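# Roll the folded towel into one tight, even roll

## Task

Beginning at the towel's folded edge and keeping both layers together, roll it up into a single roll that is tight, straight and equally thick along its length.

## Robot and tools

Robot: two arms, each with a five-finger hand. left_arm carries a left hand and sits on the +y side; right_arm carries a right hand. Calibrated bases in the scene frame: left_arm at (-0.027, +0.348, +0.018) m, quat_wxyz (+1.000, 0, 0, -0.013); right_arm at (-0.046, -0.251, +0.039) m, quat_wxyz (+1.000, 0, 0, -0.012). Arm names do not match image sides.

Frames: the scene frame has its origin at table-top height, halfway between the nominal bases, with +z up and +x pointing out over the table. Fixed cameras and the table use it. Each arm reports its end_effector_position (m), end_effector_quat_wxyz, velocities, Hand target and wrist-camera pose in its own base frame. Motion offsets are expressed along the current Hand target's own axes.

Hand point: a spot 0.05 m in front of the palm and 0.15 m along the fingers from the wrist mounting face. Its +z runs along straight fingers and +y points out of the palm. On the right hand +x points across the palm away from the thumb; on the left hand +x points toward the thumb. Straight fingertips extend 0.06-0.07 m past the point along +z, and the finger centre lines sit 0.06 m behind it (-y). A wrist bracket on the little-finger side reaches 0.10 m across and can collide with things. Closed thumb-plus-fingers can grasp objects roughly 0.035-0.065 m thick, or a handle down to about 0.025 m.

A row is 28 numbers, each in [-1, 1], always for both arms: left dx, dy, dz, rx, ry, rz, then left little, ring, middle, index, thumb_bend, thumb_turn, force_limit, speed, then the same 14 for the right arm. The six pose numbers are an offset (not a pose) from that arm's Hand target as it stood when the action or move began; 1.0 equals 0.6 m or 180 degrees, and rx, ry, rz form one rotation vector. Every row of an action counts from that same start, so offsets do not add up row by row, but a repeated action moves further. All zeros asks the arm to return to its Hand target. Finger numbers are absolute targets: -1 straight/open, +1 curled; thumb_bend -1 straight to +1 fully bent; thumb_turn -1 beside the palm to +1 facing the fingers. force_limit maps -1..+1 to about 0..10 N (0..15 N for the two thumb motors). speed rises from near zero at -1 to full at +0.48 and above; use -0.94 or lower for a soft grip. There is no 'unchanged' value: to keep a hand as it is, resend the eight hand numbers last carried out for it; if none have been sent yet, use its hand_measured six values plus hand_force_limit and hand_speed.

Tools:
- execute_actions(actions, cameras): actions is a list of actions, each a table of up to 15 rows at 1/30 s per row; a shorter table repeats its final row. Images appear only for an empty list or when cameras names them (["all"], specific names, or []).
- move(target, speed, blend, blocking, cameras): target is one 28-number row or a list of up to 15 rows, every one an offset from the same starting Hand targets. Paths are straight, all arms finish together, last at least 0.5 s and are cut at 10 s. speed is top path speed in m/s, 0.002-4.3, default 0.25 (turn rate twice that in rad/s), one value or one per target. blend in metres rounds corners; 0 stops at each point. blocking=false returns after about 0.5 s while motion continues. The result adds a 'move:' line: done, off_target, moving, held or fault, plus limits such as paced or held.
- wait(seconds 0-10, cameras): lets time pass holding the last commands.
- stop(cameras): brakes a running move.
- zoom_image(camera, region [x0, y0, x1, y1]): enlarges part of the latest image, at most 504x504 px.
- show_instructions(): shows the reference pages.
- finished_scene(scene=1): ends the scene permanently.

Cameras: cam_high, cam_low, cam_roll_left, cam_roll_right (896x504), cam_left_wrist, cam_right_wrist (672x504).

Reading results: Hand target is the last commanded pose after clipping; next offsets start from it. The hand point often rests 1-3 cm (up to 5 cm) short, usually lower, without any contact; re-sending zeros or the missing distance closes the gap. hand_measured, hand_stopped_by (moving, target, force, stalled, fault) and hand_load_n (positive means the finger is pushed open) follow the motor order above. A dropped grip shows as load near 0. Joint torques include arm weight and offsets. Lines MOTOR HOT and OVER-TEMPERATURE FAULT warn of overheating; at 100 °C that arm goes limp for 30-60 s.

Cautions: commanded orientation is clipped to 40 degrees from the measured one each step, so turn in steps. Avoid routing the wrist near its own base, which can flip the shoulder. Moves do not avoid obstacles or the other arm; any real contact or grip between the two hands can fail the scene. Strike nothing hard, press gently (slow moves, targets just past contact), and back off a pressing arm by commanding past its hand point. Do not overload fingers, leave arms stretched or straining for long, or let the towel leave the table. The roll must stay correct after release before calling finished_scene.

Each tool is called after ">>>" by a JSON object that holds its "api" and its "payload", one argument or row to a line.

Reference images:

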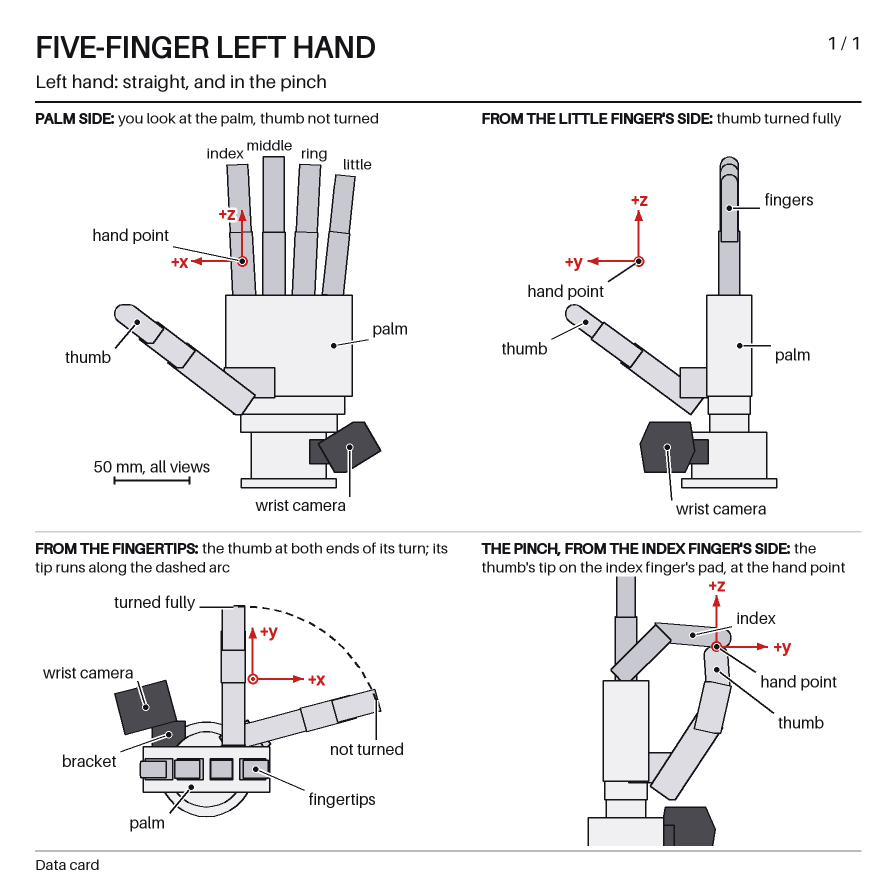

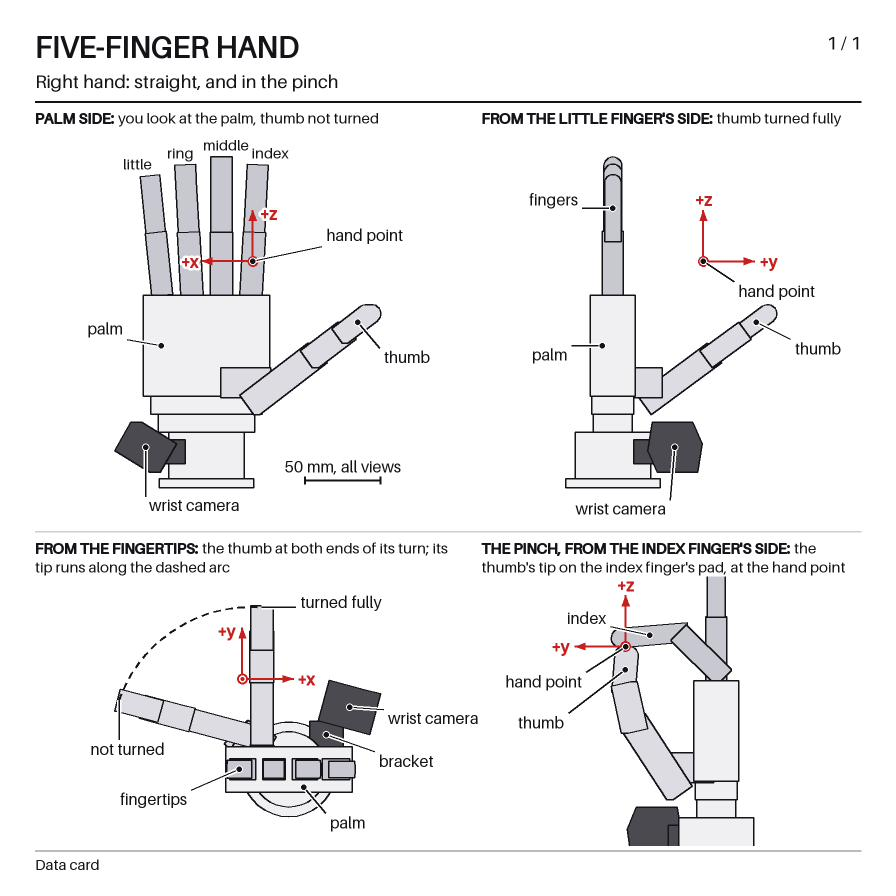

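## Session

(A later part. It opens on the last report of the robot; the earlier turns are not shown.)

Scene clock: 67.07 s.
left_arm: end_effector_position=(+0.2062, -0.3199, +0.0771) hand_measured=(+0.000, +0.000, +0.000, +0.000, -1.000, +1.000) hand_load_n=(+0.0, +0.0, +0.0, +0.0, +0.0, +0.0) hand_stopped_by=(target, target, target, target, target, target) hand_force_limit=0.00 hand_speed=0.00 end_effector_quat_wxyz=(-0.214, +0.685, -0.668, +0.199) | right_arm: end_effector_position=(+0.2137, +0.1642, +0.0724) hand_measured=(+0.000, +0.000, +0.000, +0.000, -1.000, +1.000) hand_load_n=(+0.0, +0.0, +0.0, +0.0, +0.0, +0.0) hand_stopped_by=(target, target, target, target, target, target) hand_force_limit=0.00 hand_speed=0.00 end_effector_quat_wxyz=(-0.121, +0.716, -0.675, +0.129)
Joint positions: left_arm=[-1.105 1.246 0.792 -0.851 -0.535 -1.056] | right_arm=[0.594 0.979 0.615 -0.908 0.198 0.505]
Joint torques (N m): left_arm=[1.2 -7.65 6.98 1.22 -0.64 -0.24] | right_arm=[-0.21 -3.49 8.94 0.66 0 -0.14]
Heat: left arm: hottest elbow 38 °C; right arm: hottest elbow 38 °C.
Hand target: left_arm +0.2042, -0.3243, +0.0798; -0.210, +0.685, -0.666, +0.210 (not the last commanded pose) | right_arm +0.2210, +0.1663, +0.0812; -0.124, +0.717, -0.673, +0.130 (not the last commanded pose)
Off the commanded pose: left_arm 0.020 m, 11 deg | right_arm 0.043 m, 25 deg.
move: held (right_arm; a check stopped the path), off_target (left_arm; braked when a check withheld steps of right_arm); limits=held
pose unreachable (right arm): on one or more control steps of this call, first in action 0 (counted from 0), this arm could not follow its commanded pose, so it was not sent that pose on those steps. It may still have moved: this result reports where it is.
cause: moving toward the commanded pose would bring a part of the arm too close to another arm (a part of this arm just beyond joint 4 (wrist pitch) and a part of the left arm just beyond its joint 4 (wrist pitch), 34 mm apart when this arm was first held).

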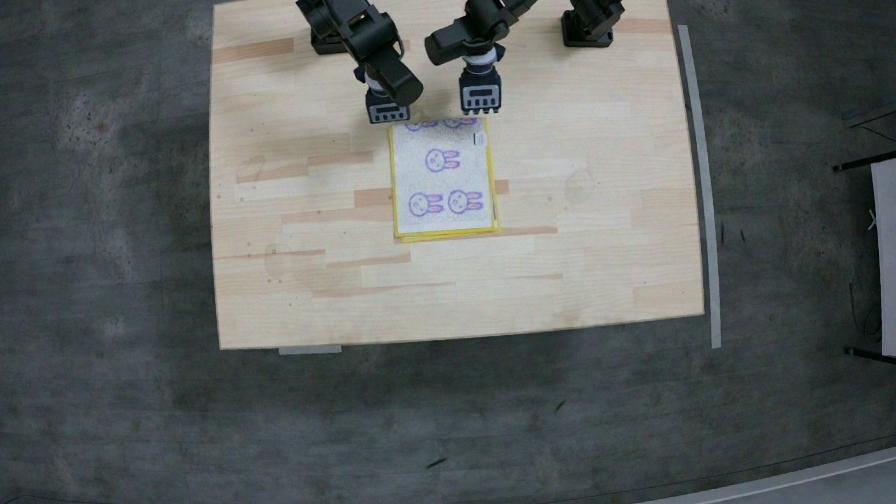

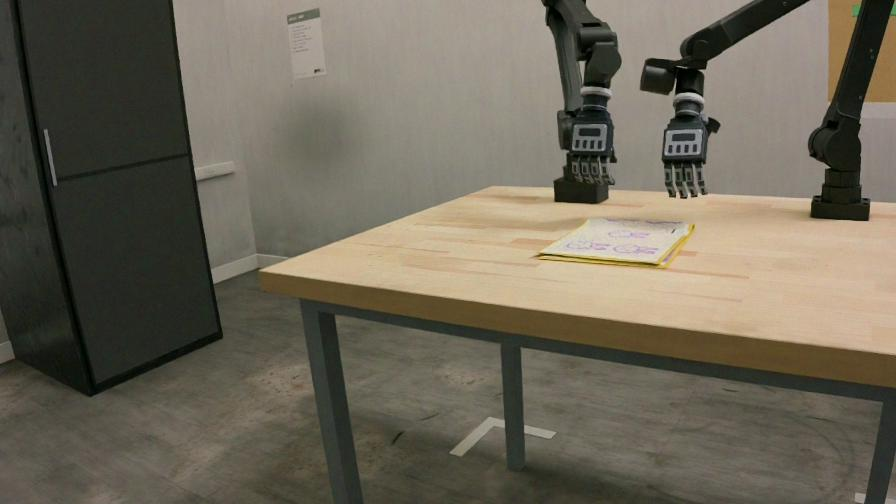

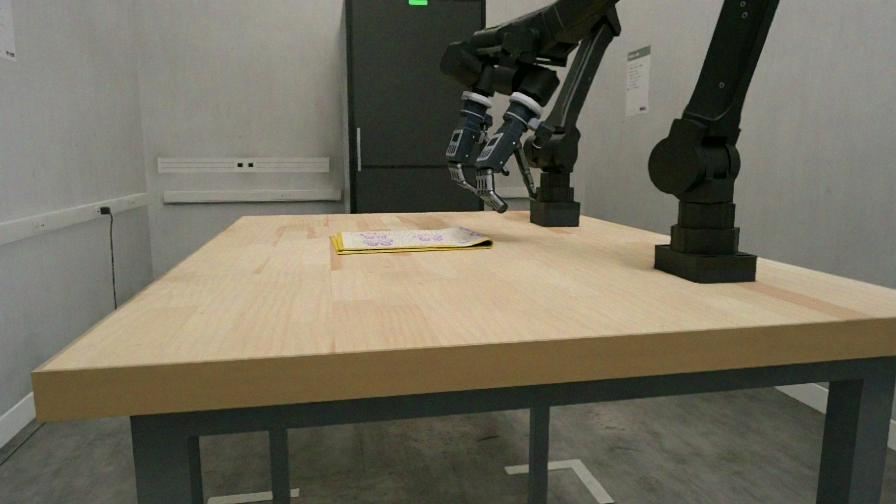

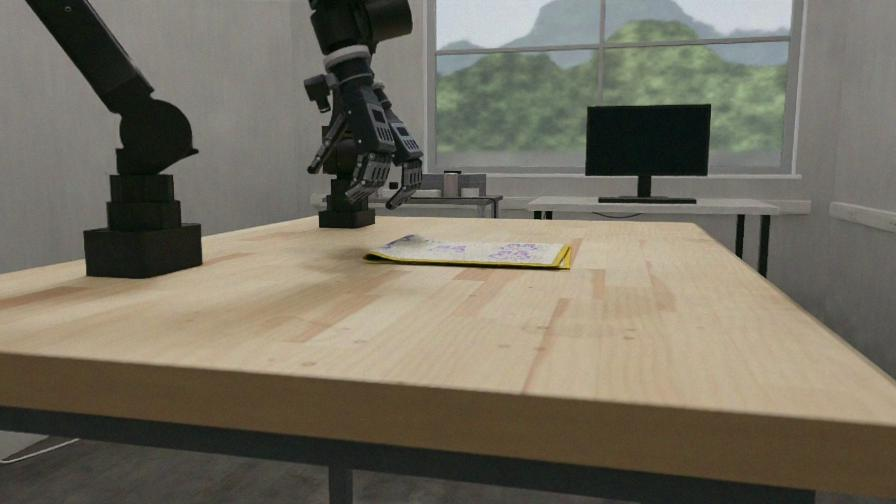

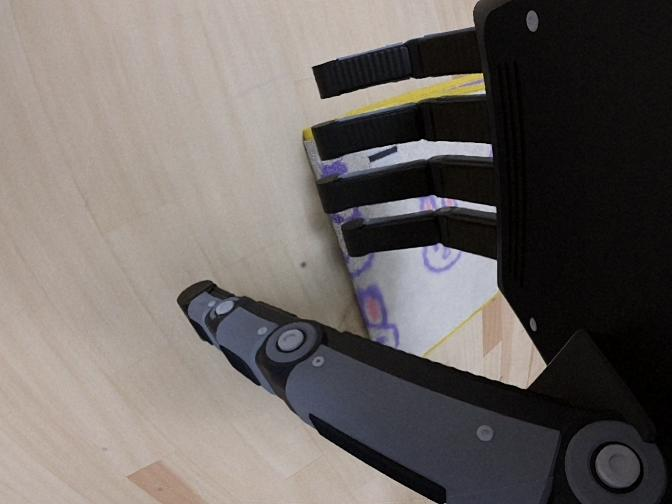

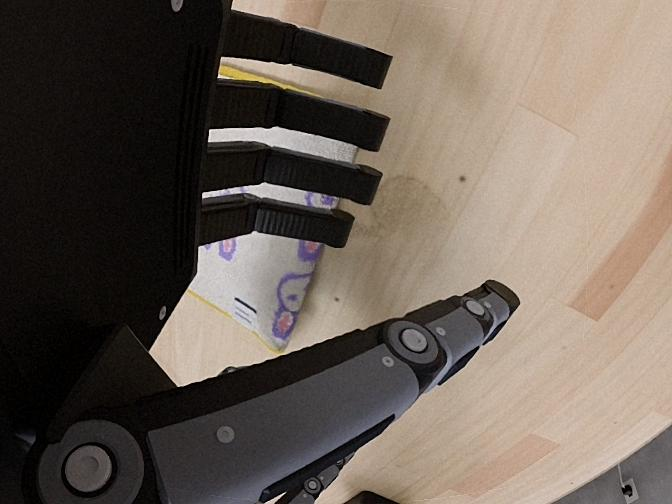

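>>> {"api": "move", "payload": {
  "target": [-0.026,0.0289,0.0162,0.058,0,0, 0, 0, 0, 0, -1, 1, 0, 0, 0.0067,0.0528,0.0518,0.138,0,0, 0, 0, 0, 0, -1, 1, 0, 0],
  "speed": 0.2,
  "cameras": ["all"]
}}

Scene clock: 80.37 s.
left_arm: end_effector_position=(+0.1970, -0.3046, +0.0577) hand_measured=(+0.000, +0.000, +0.000, +0.000, -1.000, +1.000) hand_load_n=(+0.0, +0.0, +0.0, +0.0, +0.0, +0.0) hand_stopped_by=(target, target, target, target, target, target) hand_force_limit=0.00 hand_speed=0.00 end_effector_quat_wxyz=(-0.277, +0.662, -0.648, +0.256) | right_arm: end_effector_position=(+0.2038, +0.1582, +0.0435) hand_measured=(+0.000, +0.000, +0.000, +0.000, -1.000, +1.000) hand_load_n=(+0.0, +0.0, +0.0, +0.0, +0.0, +0.0) hand_stopped_by=(target, target, target, target, target, target) hand_force_limit=0.00 hand_speed=0.00 end_effector_quat_wxyz=(-0.269, +0.677, -0.627, +0.274)
Joint positions: left_arm=[-1.215 1.209 0.663 -0.738 -0.73 -1.127] | right_arm=[0.86 0.681 0.316 -0.61 0.551 0.61]
Joint torques (N m): left_arm=[1.26 -7.06 6.58 1.21 -0.81 -0.22] | right_arm=[1.2 -0.44 6.57 2.07 0.43 0.15]
Heat: left arm: hottest elbow 39 °C; right arm: hottest elbow 39 °C.
Hand target: left_arm +0.1950, -0.3091, +0.0618; -0.271, +0.663, -0.644, +0.269 | right_arm +0.2026, +0.1605, +0.0409; -0.276, +0.674, -0.629, +0.272
Off the commanded pose: left_arm 0.006 m, 2 deg | right_arm 0.004 m, 1 deg.
move: done

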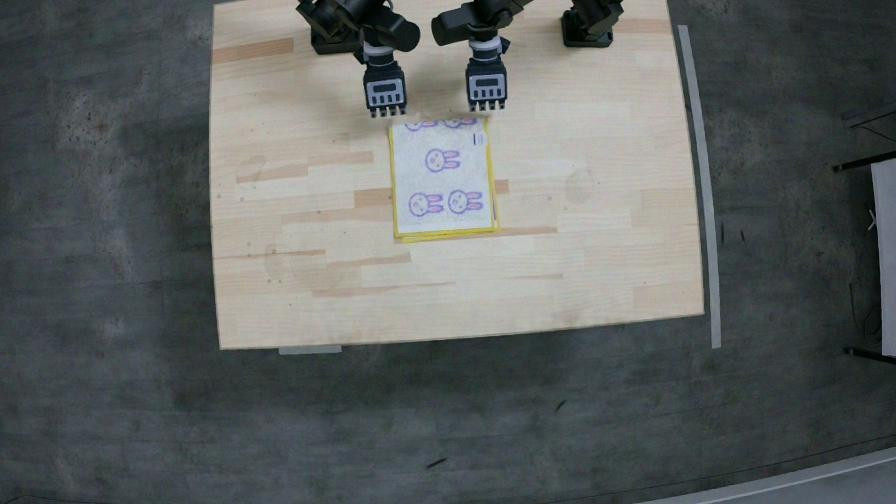

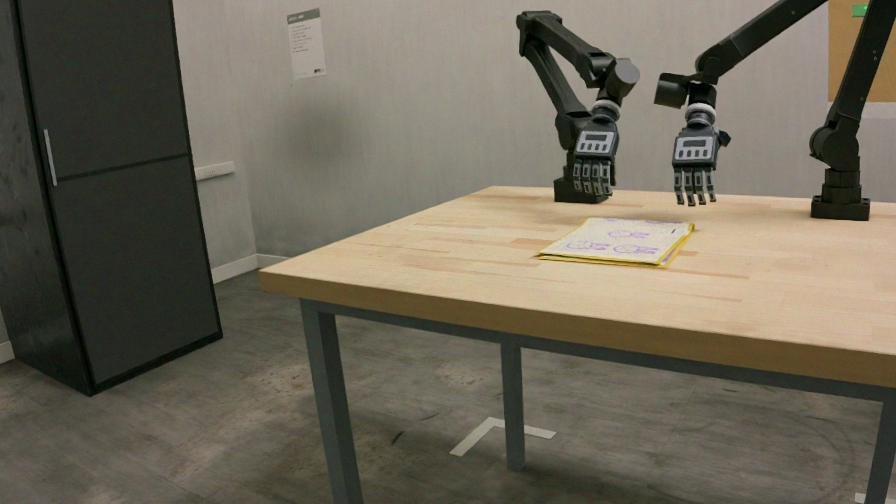

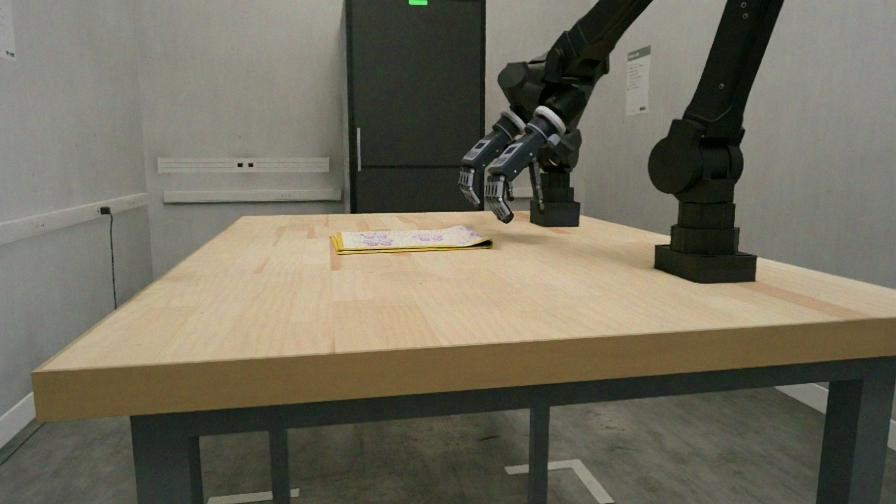

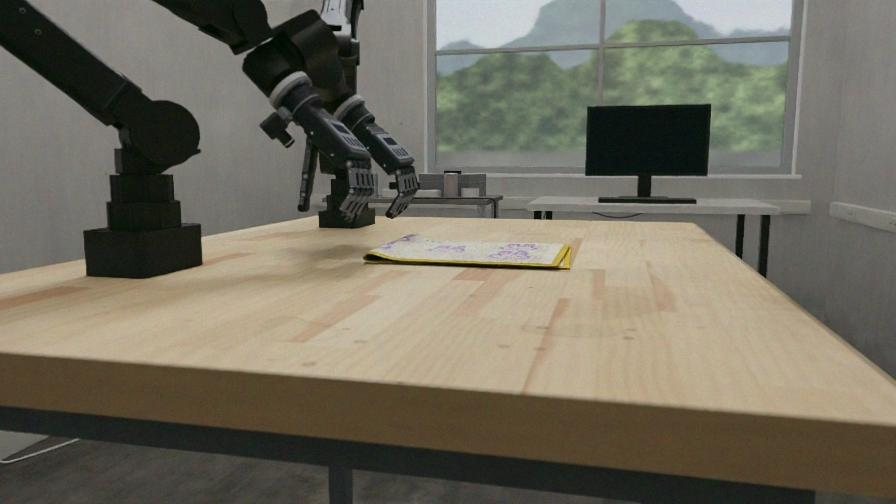

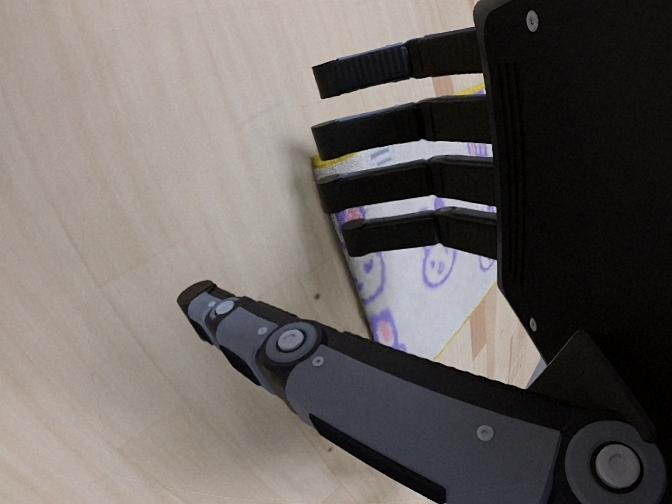

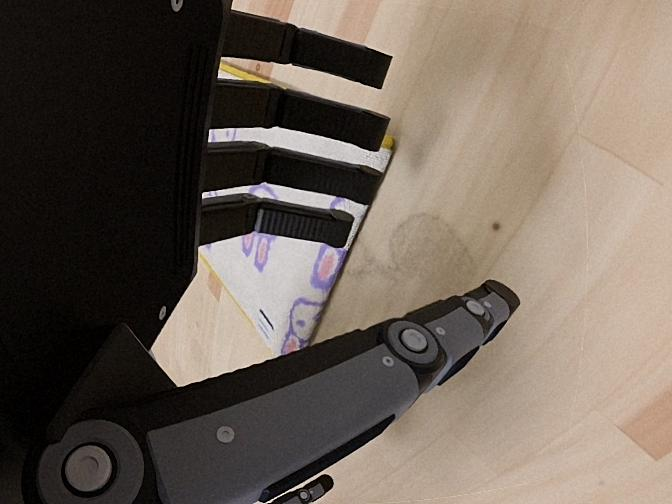

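>>> {"api": "move", "payload": {
  "target": [0,-0.0059,0.0648,0,0,0, 0, 0, 0, 0, -1, 1, 0, 0, 0,-0.0059,0.0648,0,0,0, 0, 0, 0, 0, -1, 1, 0, 0],
  "speed": 0.15,
  "cameras": ["cam_high","cam_roll_left","cam_roll_right","cam_left_wrist","cam_right_wrist"]
}}

Scene clock: 85.17 s.
left_arm: end_effector_position=(+0.2220, -0.3108, +0.0425) hand_measured=(+0.000, +0.000, +0.000, +0.000, -1.000, +1.000) hand_load_n=(+0.0, +0.0, +0.0, +0.0, +0.0, +0.0) hand_stopped_by=(target, target, target, target, target, target) hand_force_limit=0.00 hand_speed=0.00 end_effector_quat_wxyz=(-0.270, +0.662, -0.643, +0.274) | right_arm: end_effector_position=(+0.2332, +0.1657, +0.0220) hand_measured=(+0.000, +0.000, +0.000, +0.000, -1.000, +1.000) hand_load_n=(+0.0, +0.0, +0.0, +0.0, +0.0, +0.0) hand_stopped_by=(target, target, target, target, target, target) hand_force_limit=0.00 hand_speed=0.00 end_effector_quat_wxyz=(-0.280, +0.671, -0.631, +0.270)
Joint positions: left_arm=[-1.146 1.251 0.633 -0.565 -0.705 -1.03] | right_arm=[0.763 0.834 0.291 -0.367 0.489 0.532]
Joint torques (N m): left_arm=[2.9 -5.54 6.48 1.4 -0.5 -0.09] | right_arm=[-0.21 -0.79 6.12 2.11 0.14 -0.15]
Heat: left arm: hottest elbow 38 °C; right arm: hottest elbow 38 °C.
Hand target: left_arm +0.2250, -0.3086, +0.0369; -0.271, +0.663, -0.644, +0.269 | right_arm +0.2329, +0.1619, +0.0163; -0.276, +0.674, -0.629, +0.272
Off the commanded pose: left_arm 0.007 m, 1 deg | right_arm 0.007 m, 1 deg.
move: done
Images, in order (width x height): cam_high 896x504, cam_roll_left 896x504, cam_roll_right 896x504, cam_left_wrist 672x504, cam_right_wrist 672x504.

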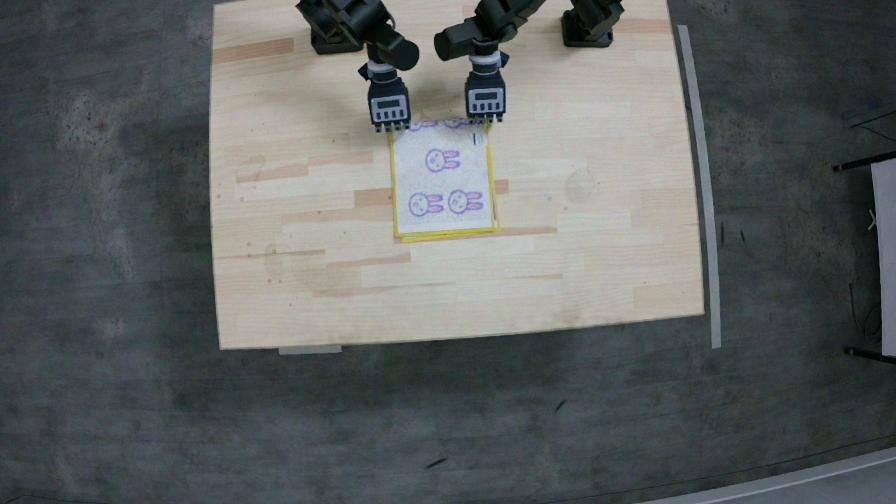

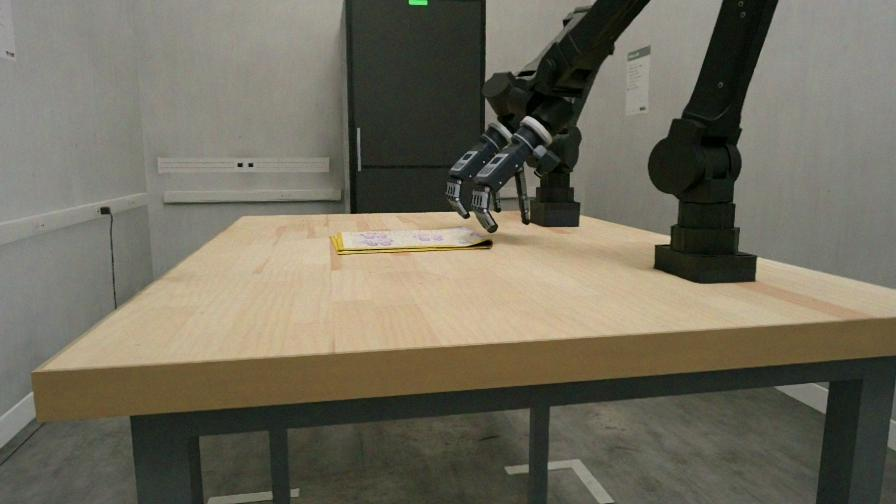

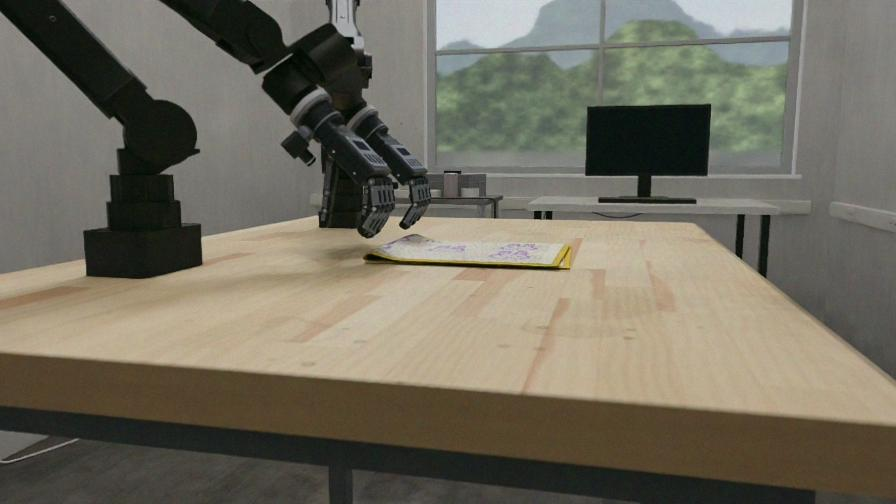

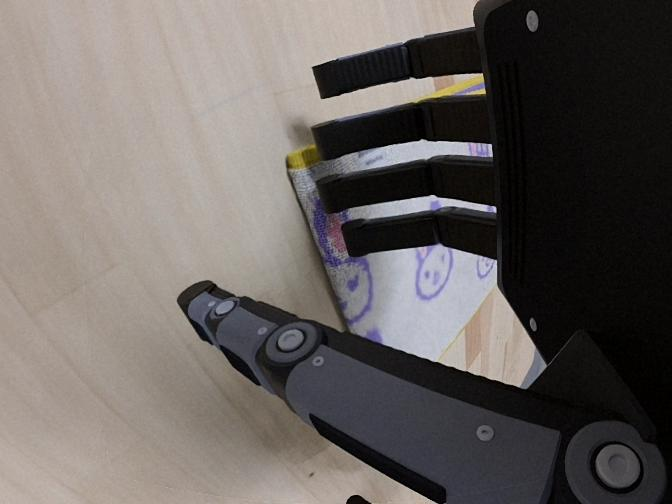

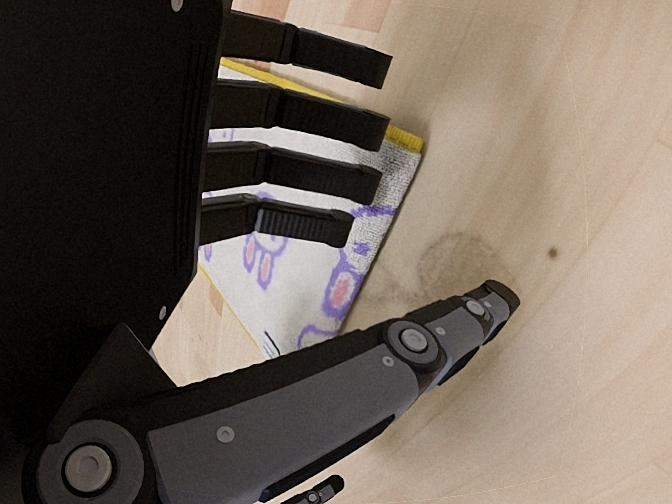

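>>> {"api": "zoom_image", "payload": {
  "camera": "cam_roll_left",
  "region": [410, 160, 570, 260]
}}

>>> {"api": "zoom_image", "payload": {
  "camera": "cam_roll_right",
  "region": [280, 170, 440, 280]
}}

Scaled by 3.150 from the camera's 896x504 image, which has a finer 1280x720 frame.

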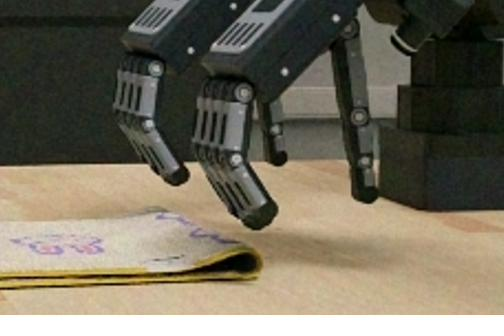

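Scaled by 3.150 from the camera's 896x504 image, which has a finer 1280x720 frame.

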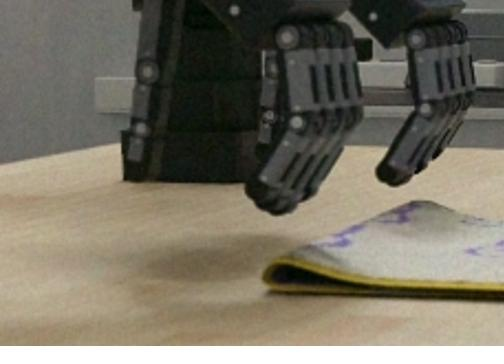

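>>> {"api": "move", "payload": {
  "target": [0,-0.0306,0.0306,0.139,0,0, -0.15, -0.15, -0.15, -0.15, -0.5, 1, 0, 0, 0,-0.0306,0.0306,0.139,0,0, -0.15, -0.15, -0.15, -0.15, -0.5, 1, 0, 0],
  "speed": 0.15,
  "cameras": ["cam_high","cam_roll_left","cam_roll_right","cam_left_wrist","cam_right_wrist"]
}}

Scene clock: 102.73 s.
left_arm: end_effector_position=(+0.2544, -0.3069, +0.0420) hand_measured=(-0.150, -0.150, -0.150, -0.150, -0.500, +1.000) hand_load_n=(+0.0, +0.0, +0.0, +0.0, +0.0, +0.0) hand_stopped_by=(target, target, target, target, target, target) hand_force_limit=0.00 hand_speed=0.00 end_effector_quat_wxyz=(-0.407, +0.595, -0.564, +0.403) | right_arm: end_effector_position=(+0.2621, +0.1647, +0.0201) hand_measured=(-0.150, -0.150, -0.150, -0.150, -0.500, +1.000) hand_load_n=(+0.0, +0.0, +0.0, +0.0, +0.0, +0.0) hand_stopped_by=(target, target, target, target, target, target) hand_force_limit=0.00 hand_speed=0.00 end_effector_quat_wxyz=(-0.417, +0.592, -0.563, +0.399)
Joint positions: left_arm=[-1.253 1.343 0.475 -0.045 -1.122 -0.884] | right_arm=[0.901 0.984 0.052 0.437 0.791 0.362]
Joint torques (N m): left_arm=[1.44 -5.42 5.2 1.68 -0.9 -0.09] | right_arm=[1.44 -0.67 4.59 2.48 0.36 -0.15]
Heat: left arm: hottest elbow 37 °C; right arm: hottest elbow 38 °C.
Hand target: left_arm +0.2509, -0.3078, +0.0368; -0.409, +0.588, -0.570, +0.402 | right_arm +0.2588, +0.1635, +0.0166; -0.415, +0.598, -0.556, +0.402
Off the commanded pose: left_arm 0.006 m, 1 deg | right_arm 0.005 m, 1 deg.
move: done
Images, in order (width x height): cam_high 896x504, cam_roll_left 896x504, cam_roll_right 896x504, cam_left_wrist 672x504, cam_right_wrist 672x504.

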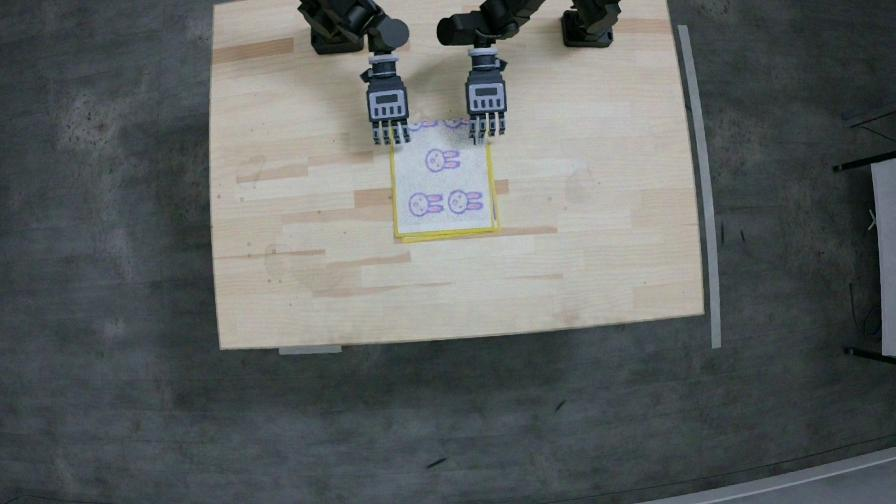

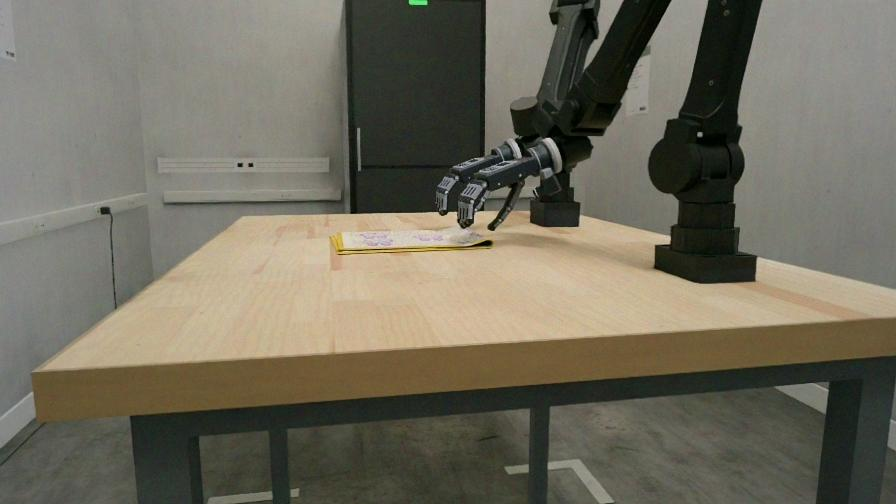

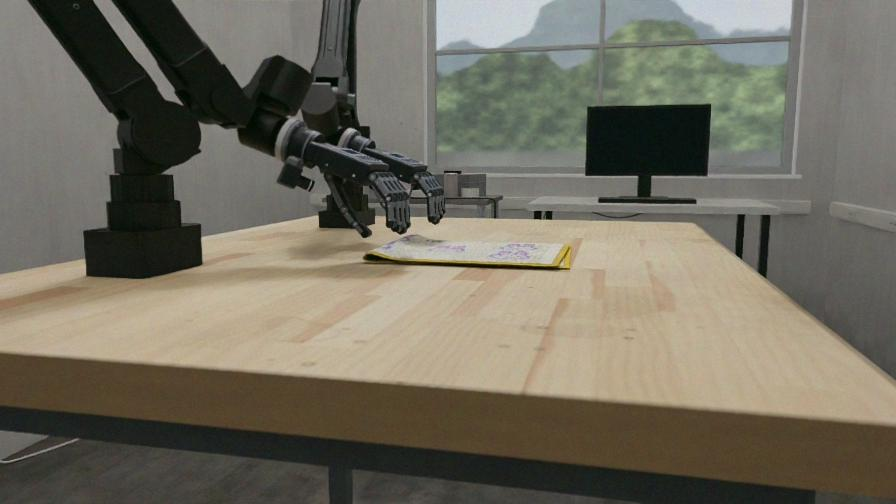

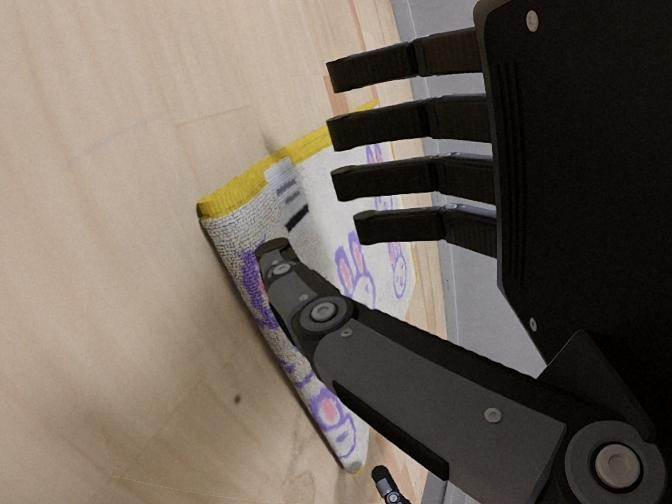

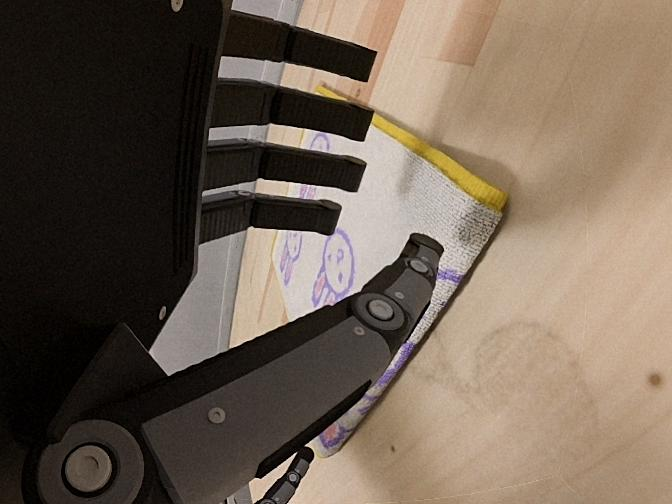

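>>> {"api": "zoom_image", "payload": {
  "camera": "cam_roll_left",
  "region": [410, 130, 590, 260]
}}

>>> {"api": "zoom_image", "payload": {
  "camera": "cam_roll_right",
  "region": [260, 140, 460, 280]
}}

Scaled by 2.800 from the camera's 896x504 image, which has a finer 1280x720 frame.

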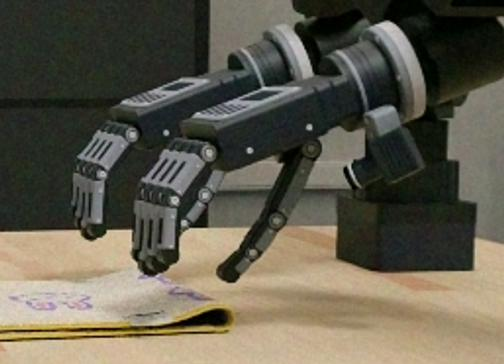

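Scaled by 2.520 from the camera's 896x504 image, which has a finer 1280x720 frame.

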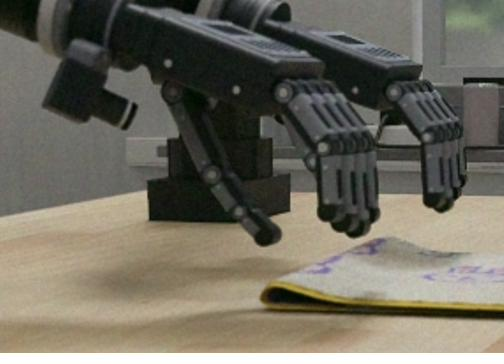

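>>> {"api": "move", "payload": {
  "target": [0,0.0313,0.0114,0,0,0, -0.15, -0.15, -0.15, -0.15, -0.5, 1, 0, 0, 0,0.0313,0.0114,0,0,0, -0.15, -0.15, -0.15, -0.15, -0.5, 1, 0, 0],
  "speed": 0.08,
  "cameras": ["cam_high","cam_roll_left","cam_roll_right","cam_left_wrist","cam_right_wrist"]
}}

>>> {"api": "zoom_image", "payload": {
  "camera": "cam_roll_left",
  "region": [410, 130, 590, 260]
}}

>>> {"api": "zoom_image", "payload": {
  "camera": "cam_roll_right",
  "region": [260, 140, 460, 280]
}}

Scene clock: 109.13 s.
left_arm: end_effector_position=(+0.2549, -0.3081, +0.0233) hand_measured=(-0.150, -0.150, -0.150, -0.150, -0.500, +1.000) hand_load_n=(+0.0, +0.0, +0.0, +0.0, +0.0, +0.0) hand_stopped_by=(target, target, target, target, target, target) hand_force_limit=0.00 hand_speed=0.00 end_effector_quat_wxyz=(-0.407, +0.594, -0.563, +0.404) | right_arm: end_effector_position=(+0.2622, +0.1646, -0.0008) hand_measured=(-0.150, -0.150, -0.150, -0.150, -0.500, +1.000) hand_load_n=(+0.0, +0.0, +0.0, +0.0, +0.0, +0.0) hand_stopped_by=(target, target, target, target, target, target) hand_force_limit=0.00 hand_speed=0.00 end_effector_quat_wxyz=(-0.417, +0.592, -0.562, +0.400)
Joint positions: left_arm=[-1.254 1.411 0.459 0.043 -1.123 -0.882] | right_arm=[0.901 1.203 0.029 0.681 0.791 0.36]
Joint torques (N m): left_arm=[1.38 -5.66 4.56 1.7 -0.83 -0.08] | right_arm=[1.14 -1.61 3.22 2.58 0.3 -0.17]
Heat: left arm: hottest shoulder 36 °C; right arm: hottest elbow 38 °C.
Hand target: left_arm +0.2509, -0.3080, +0.0168; -0.408, +0.588, -0.571, +0.402 | right_arm +0.2590, +0.1631, -0.0035; -0.415, +0.598, -0.556, +0.402
Off the commanded pose: left_arm 0.008 m, 1 deg | right_arm 0.004 m, 1 deg.
move: done
Images, in order (width x height): cam_high 896x504, cam_roll_left 896x504, cam_roll_right 896x504, cam_left_wrist 672x504, cam_right_wrist 672x504.

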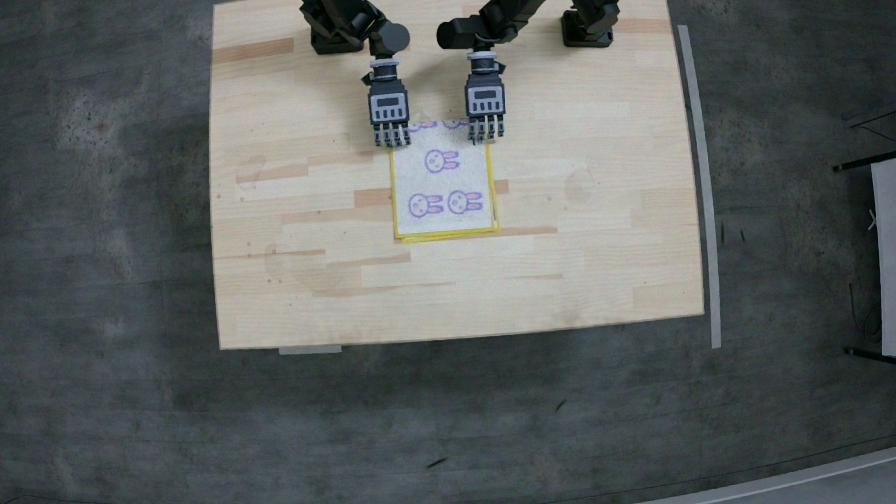

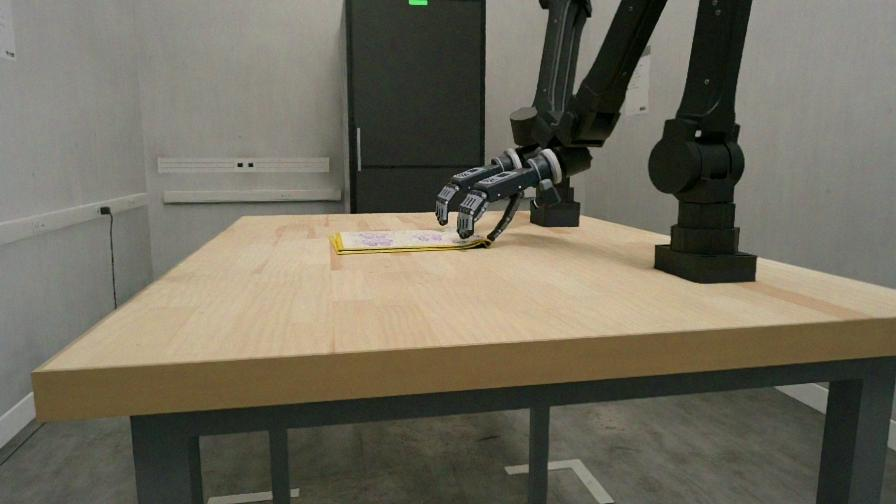

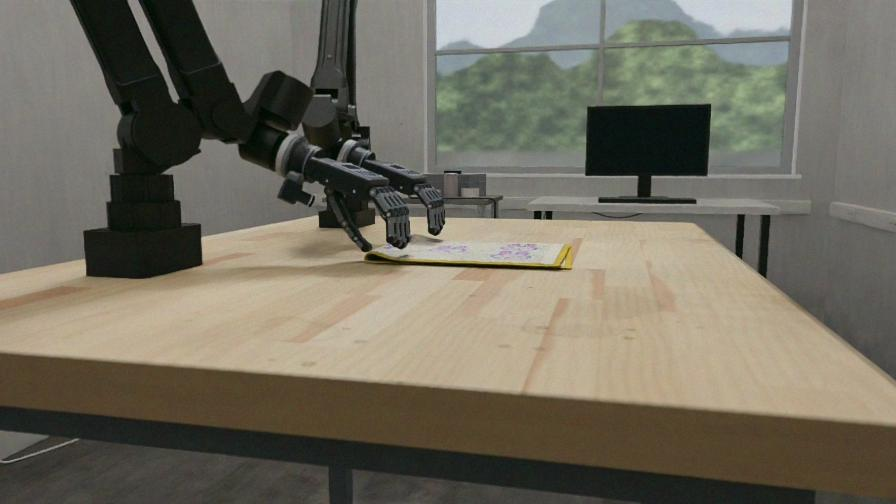

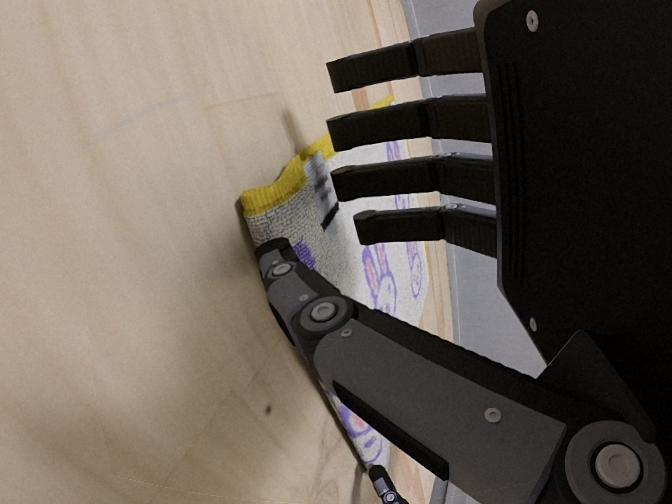

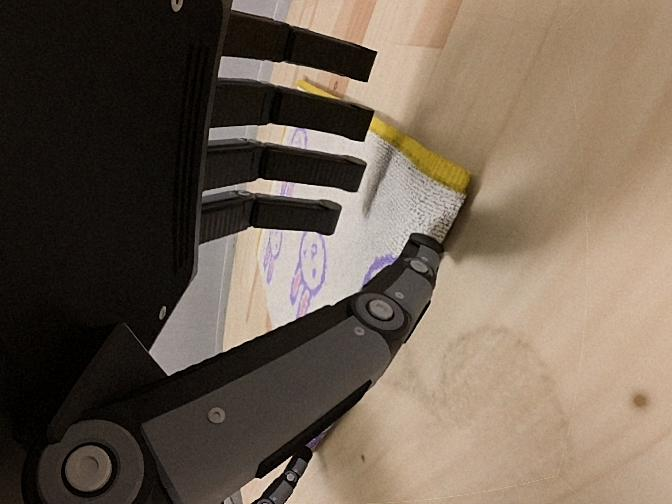

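Scaled by 2.800 from the camera's 896x504 image, which has a finer 1280x720 frame.

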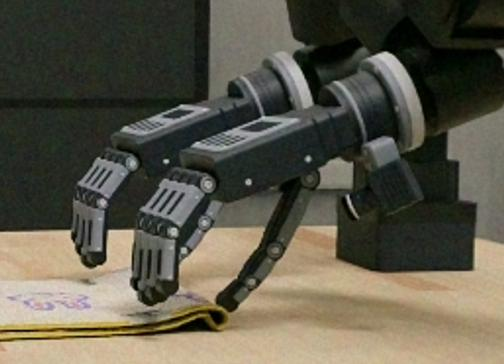

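Scaled by 2.520 from the camera's 896x504 image, which has a finer 1280x720 frame.

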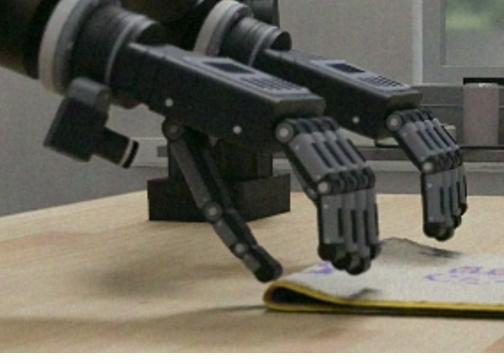

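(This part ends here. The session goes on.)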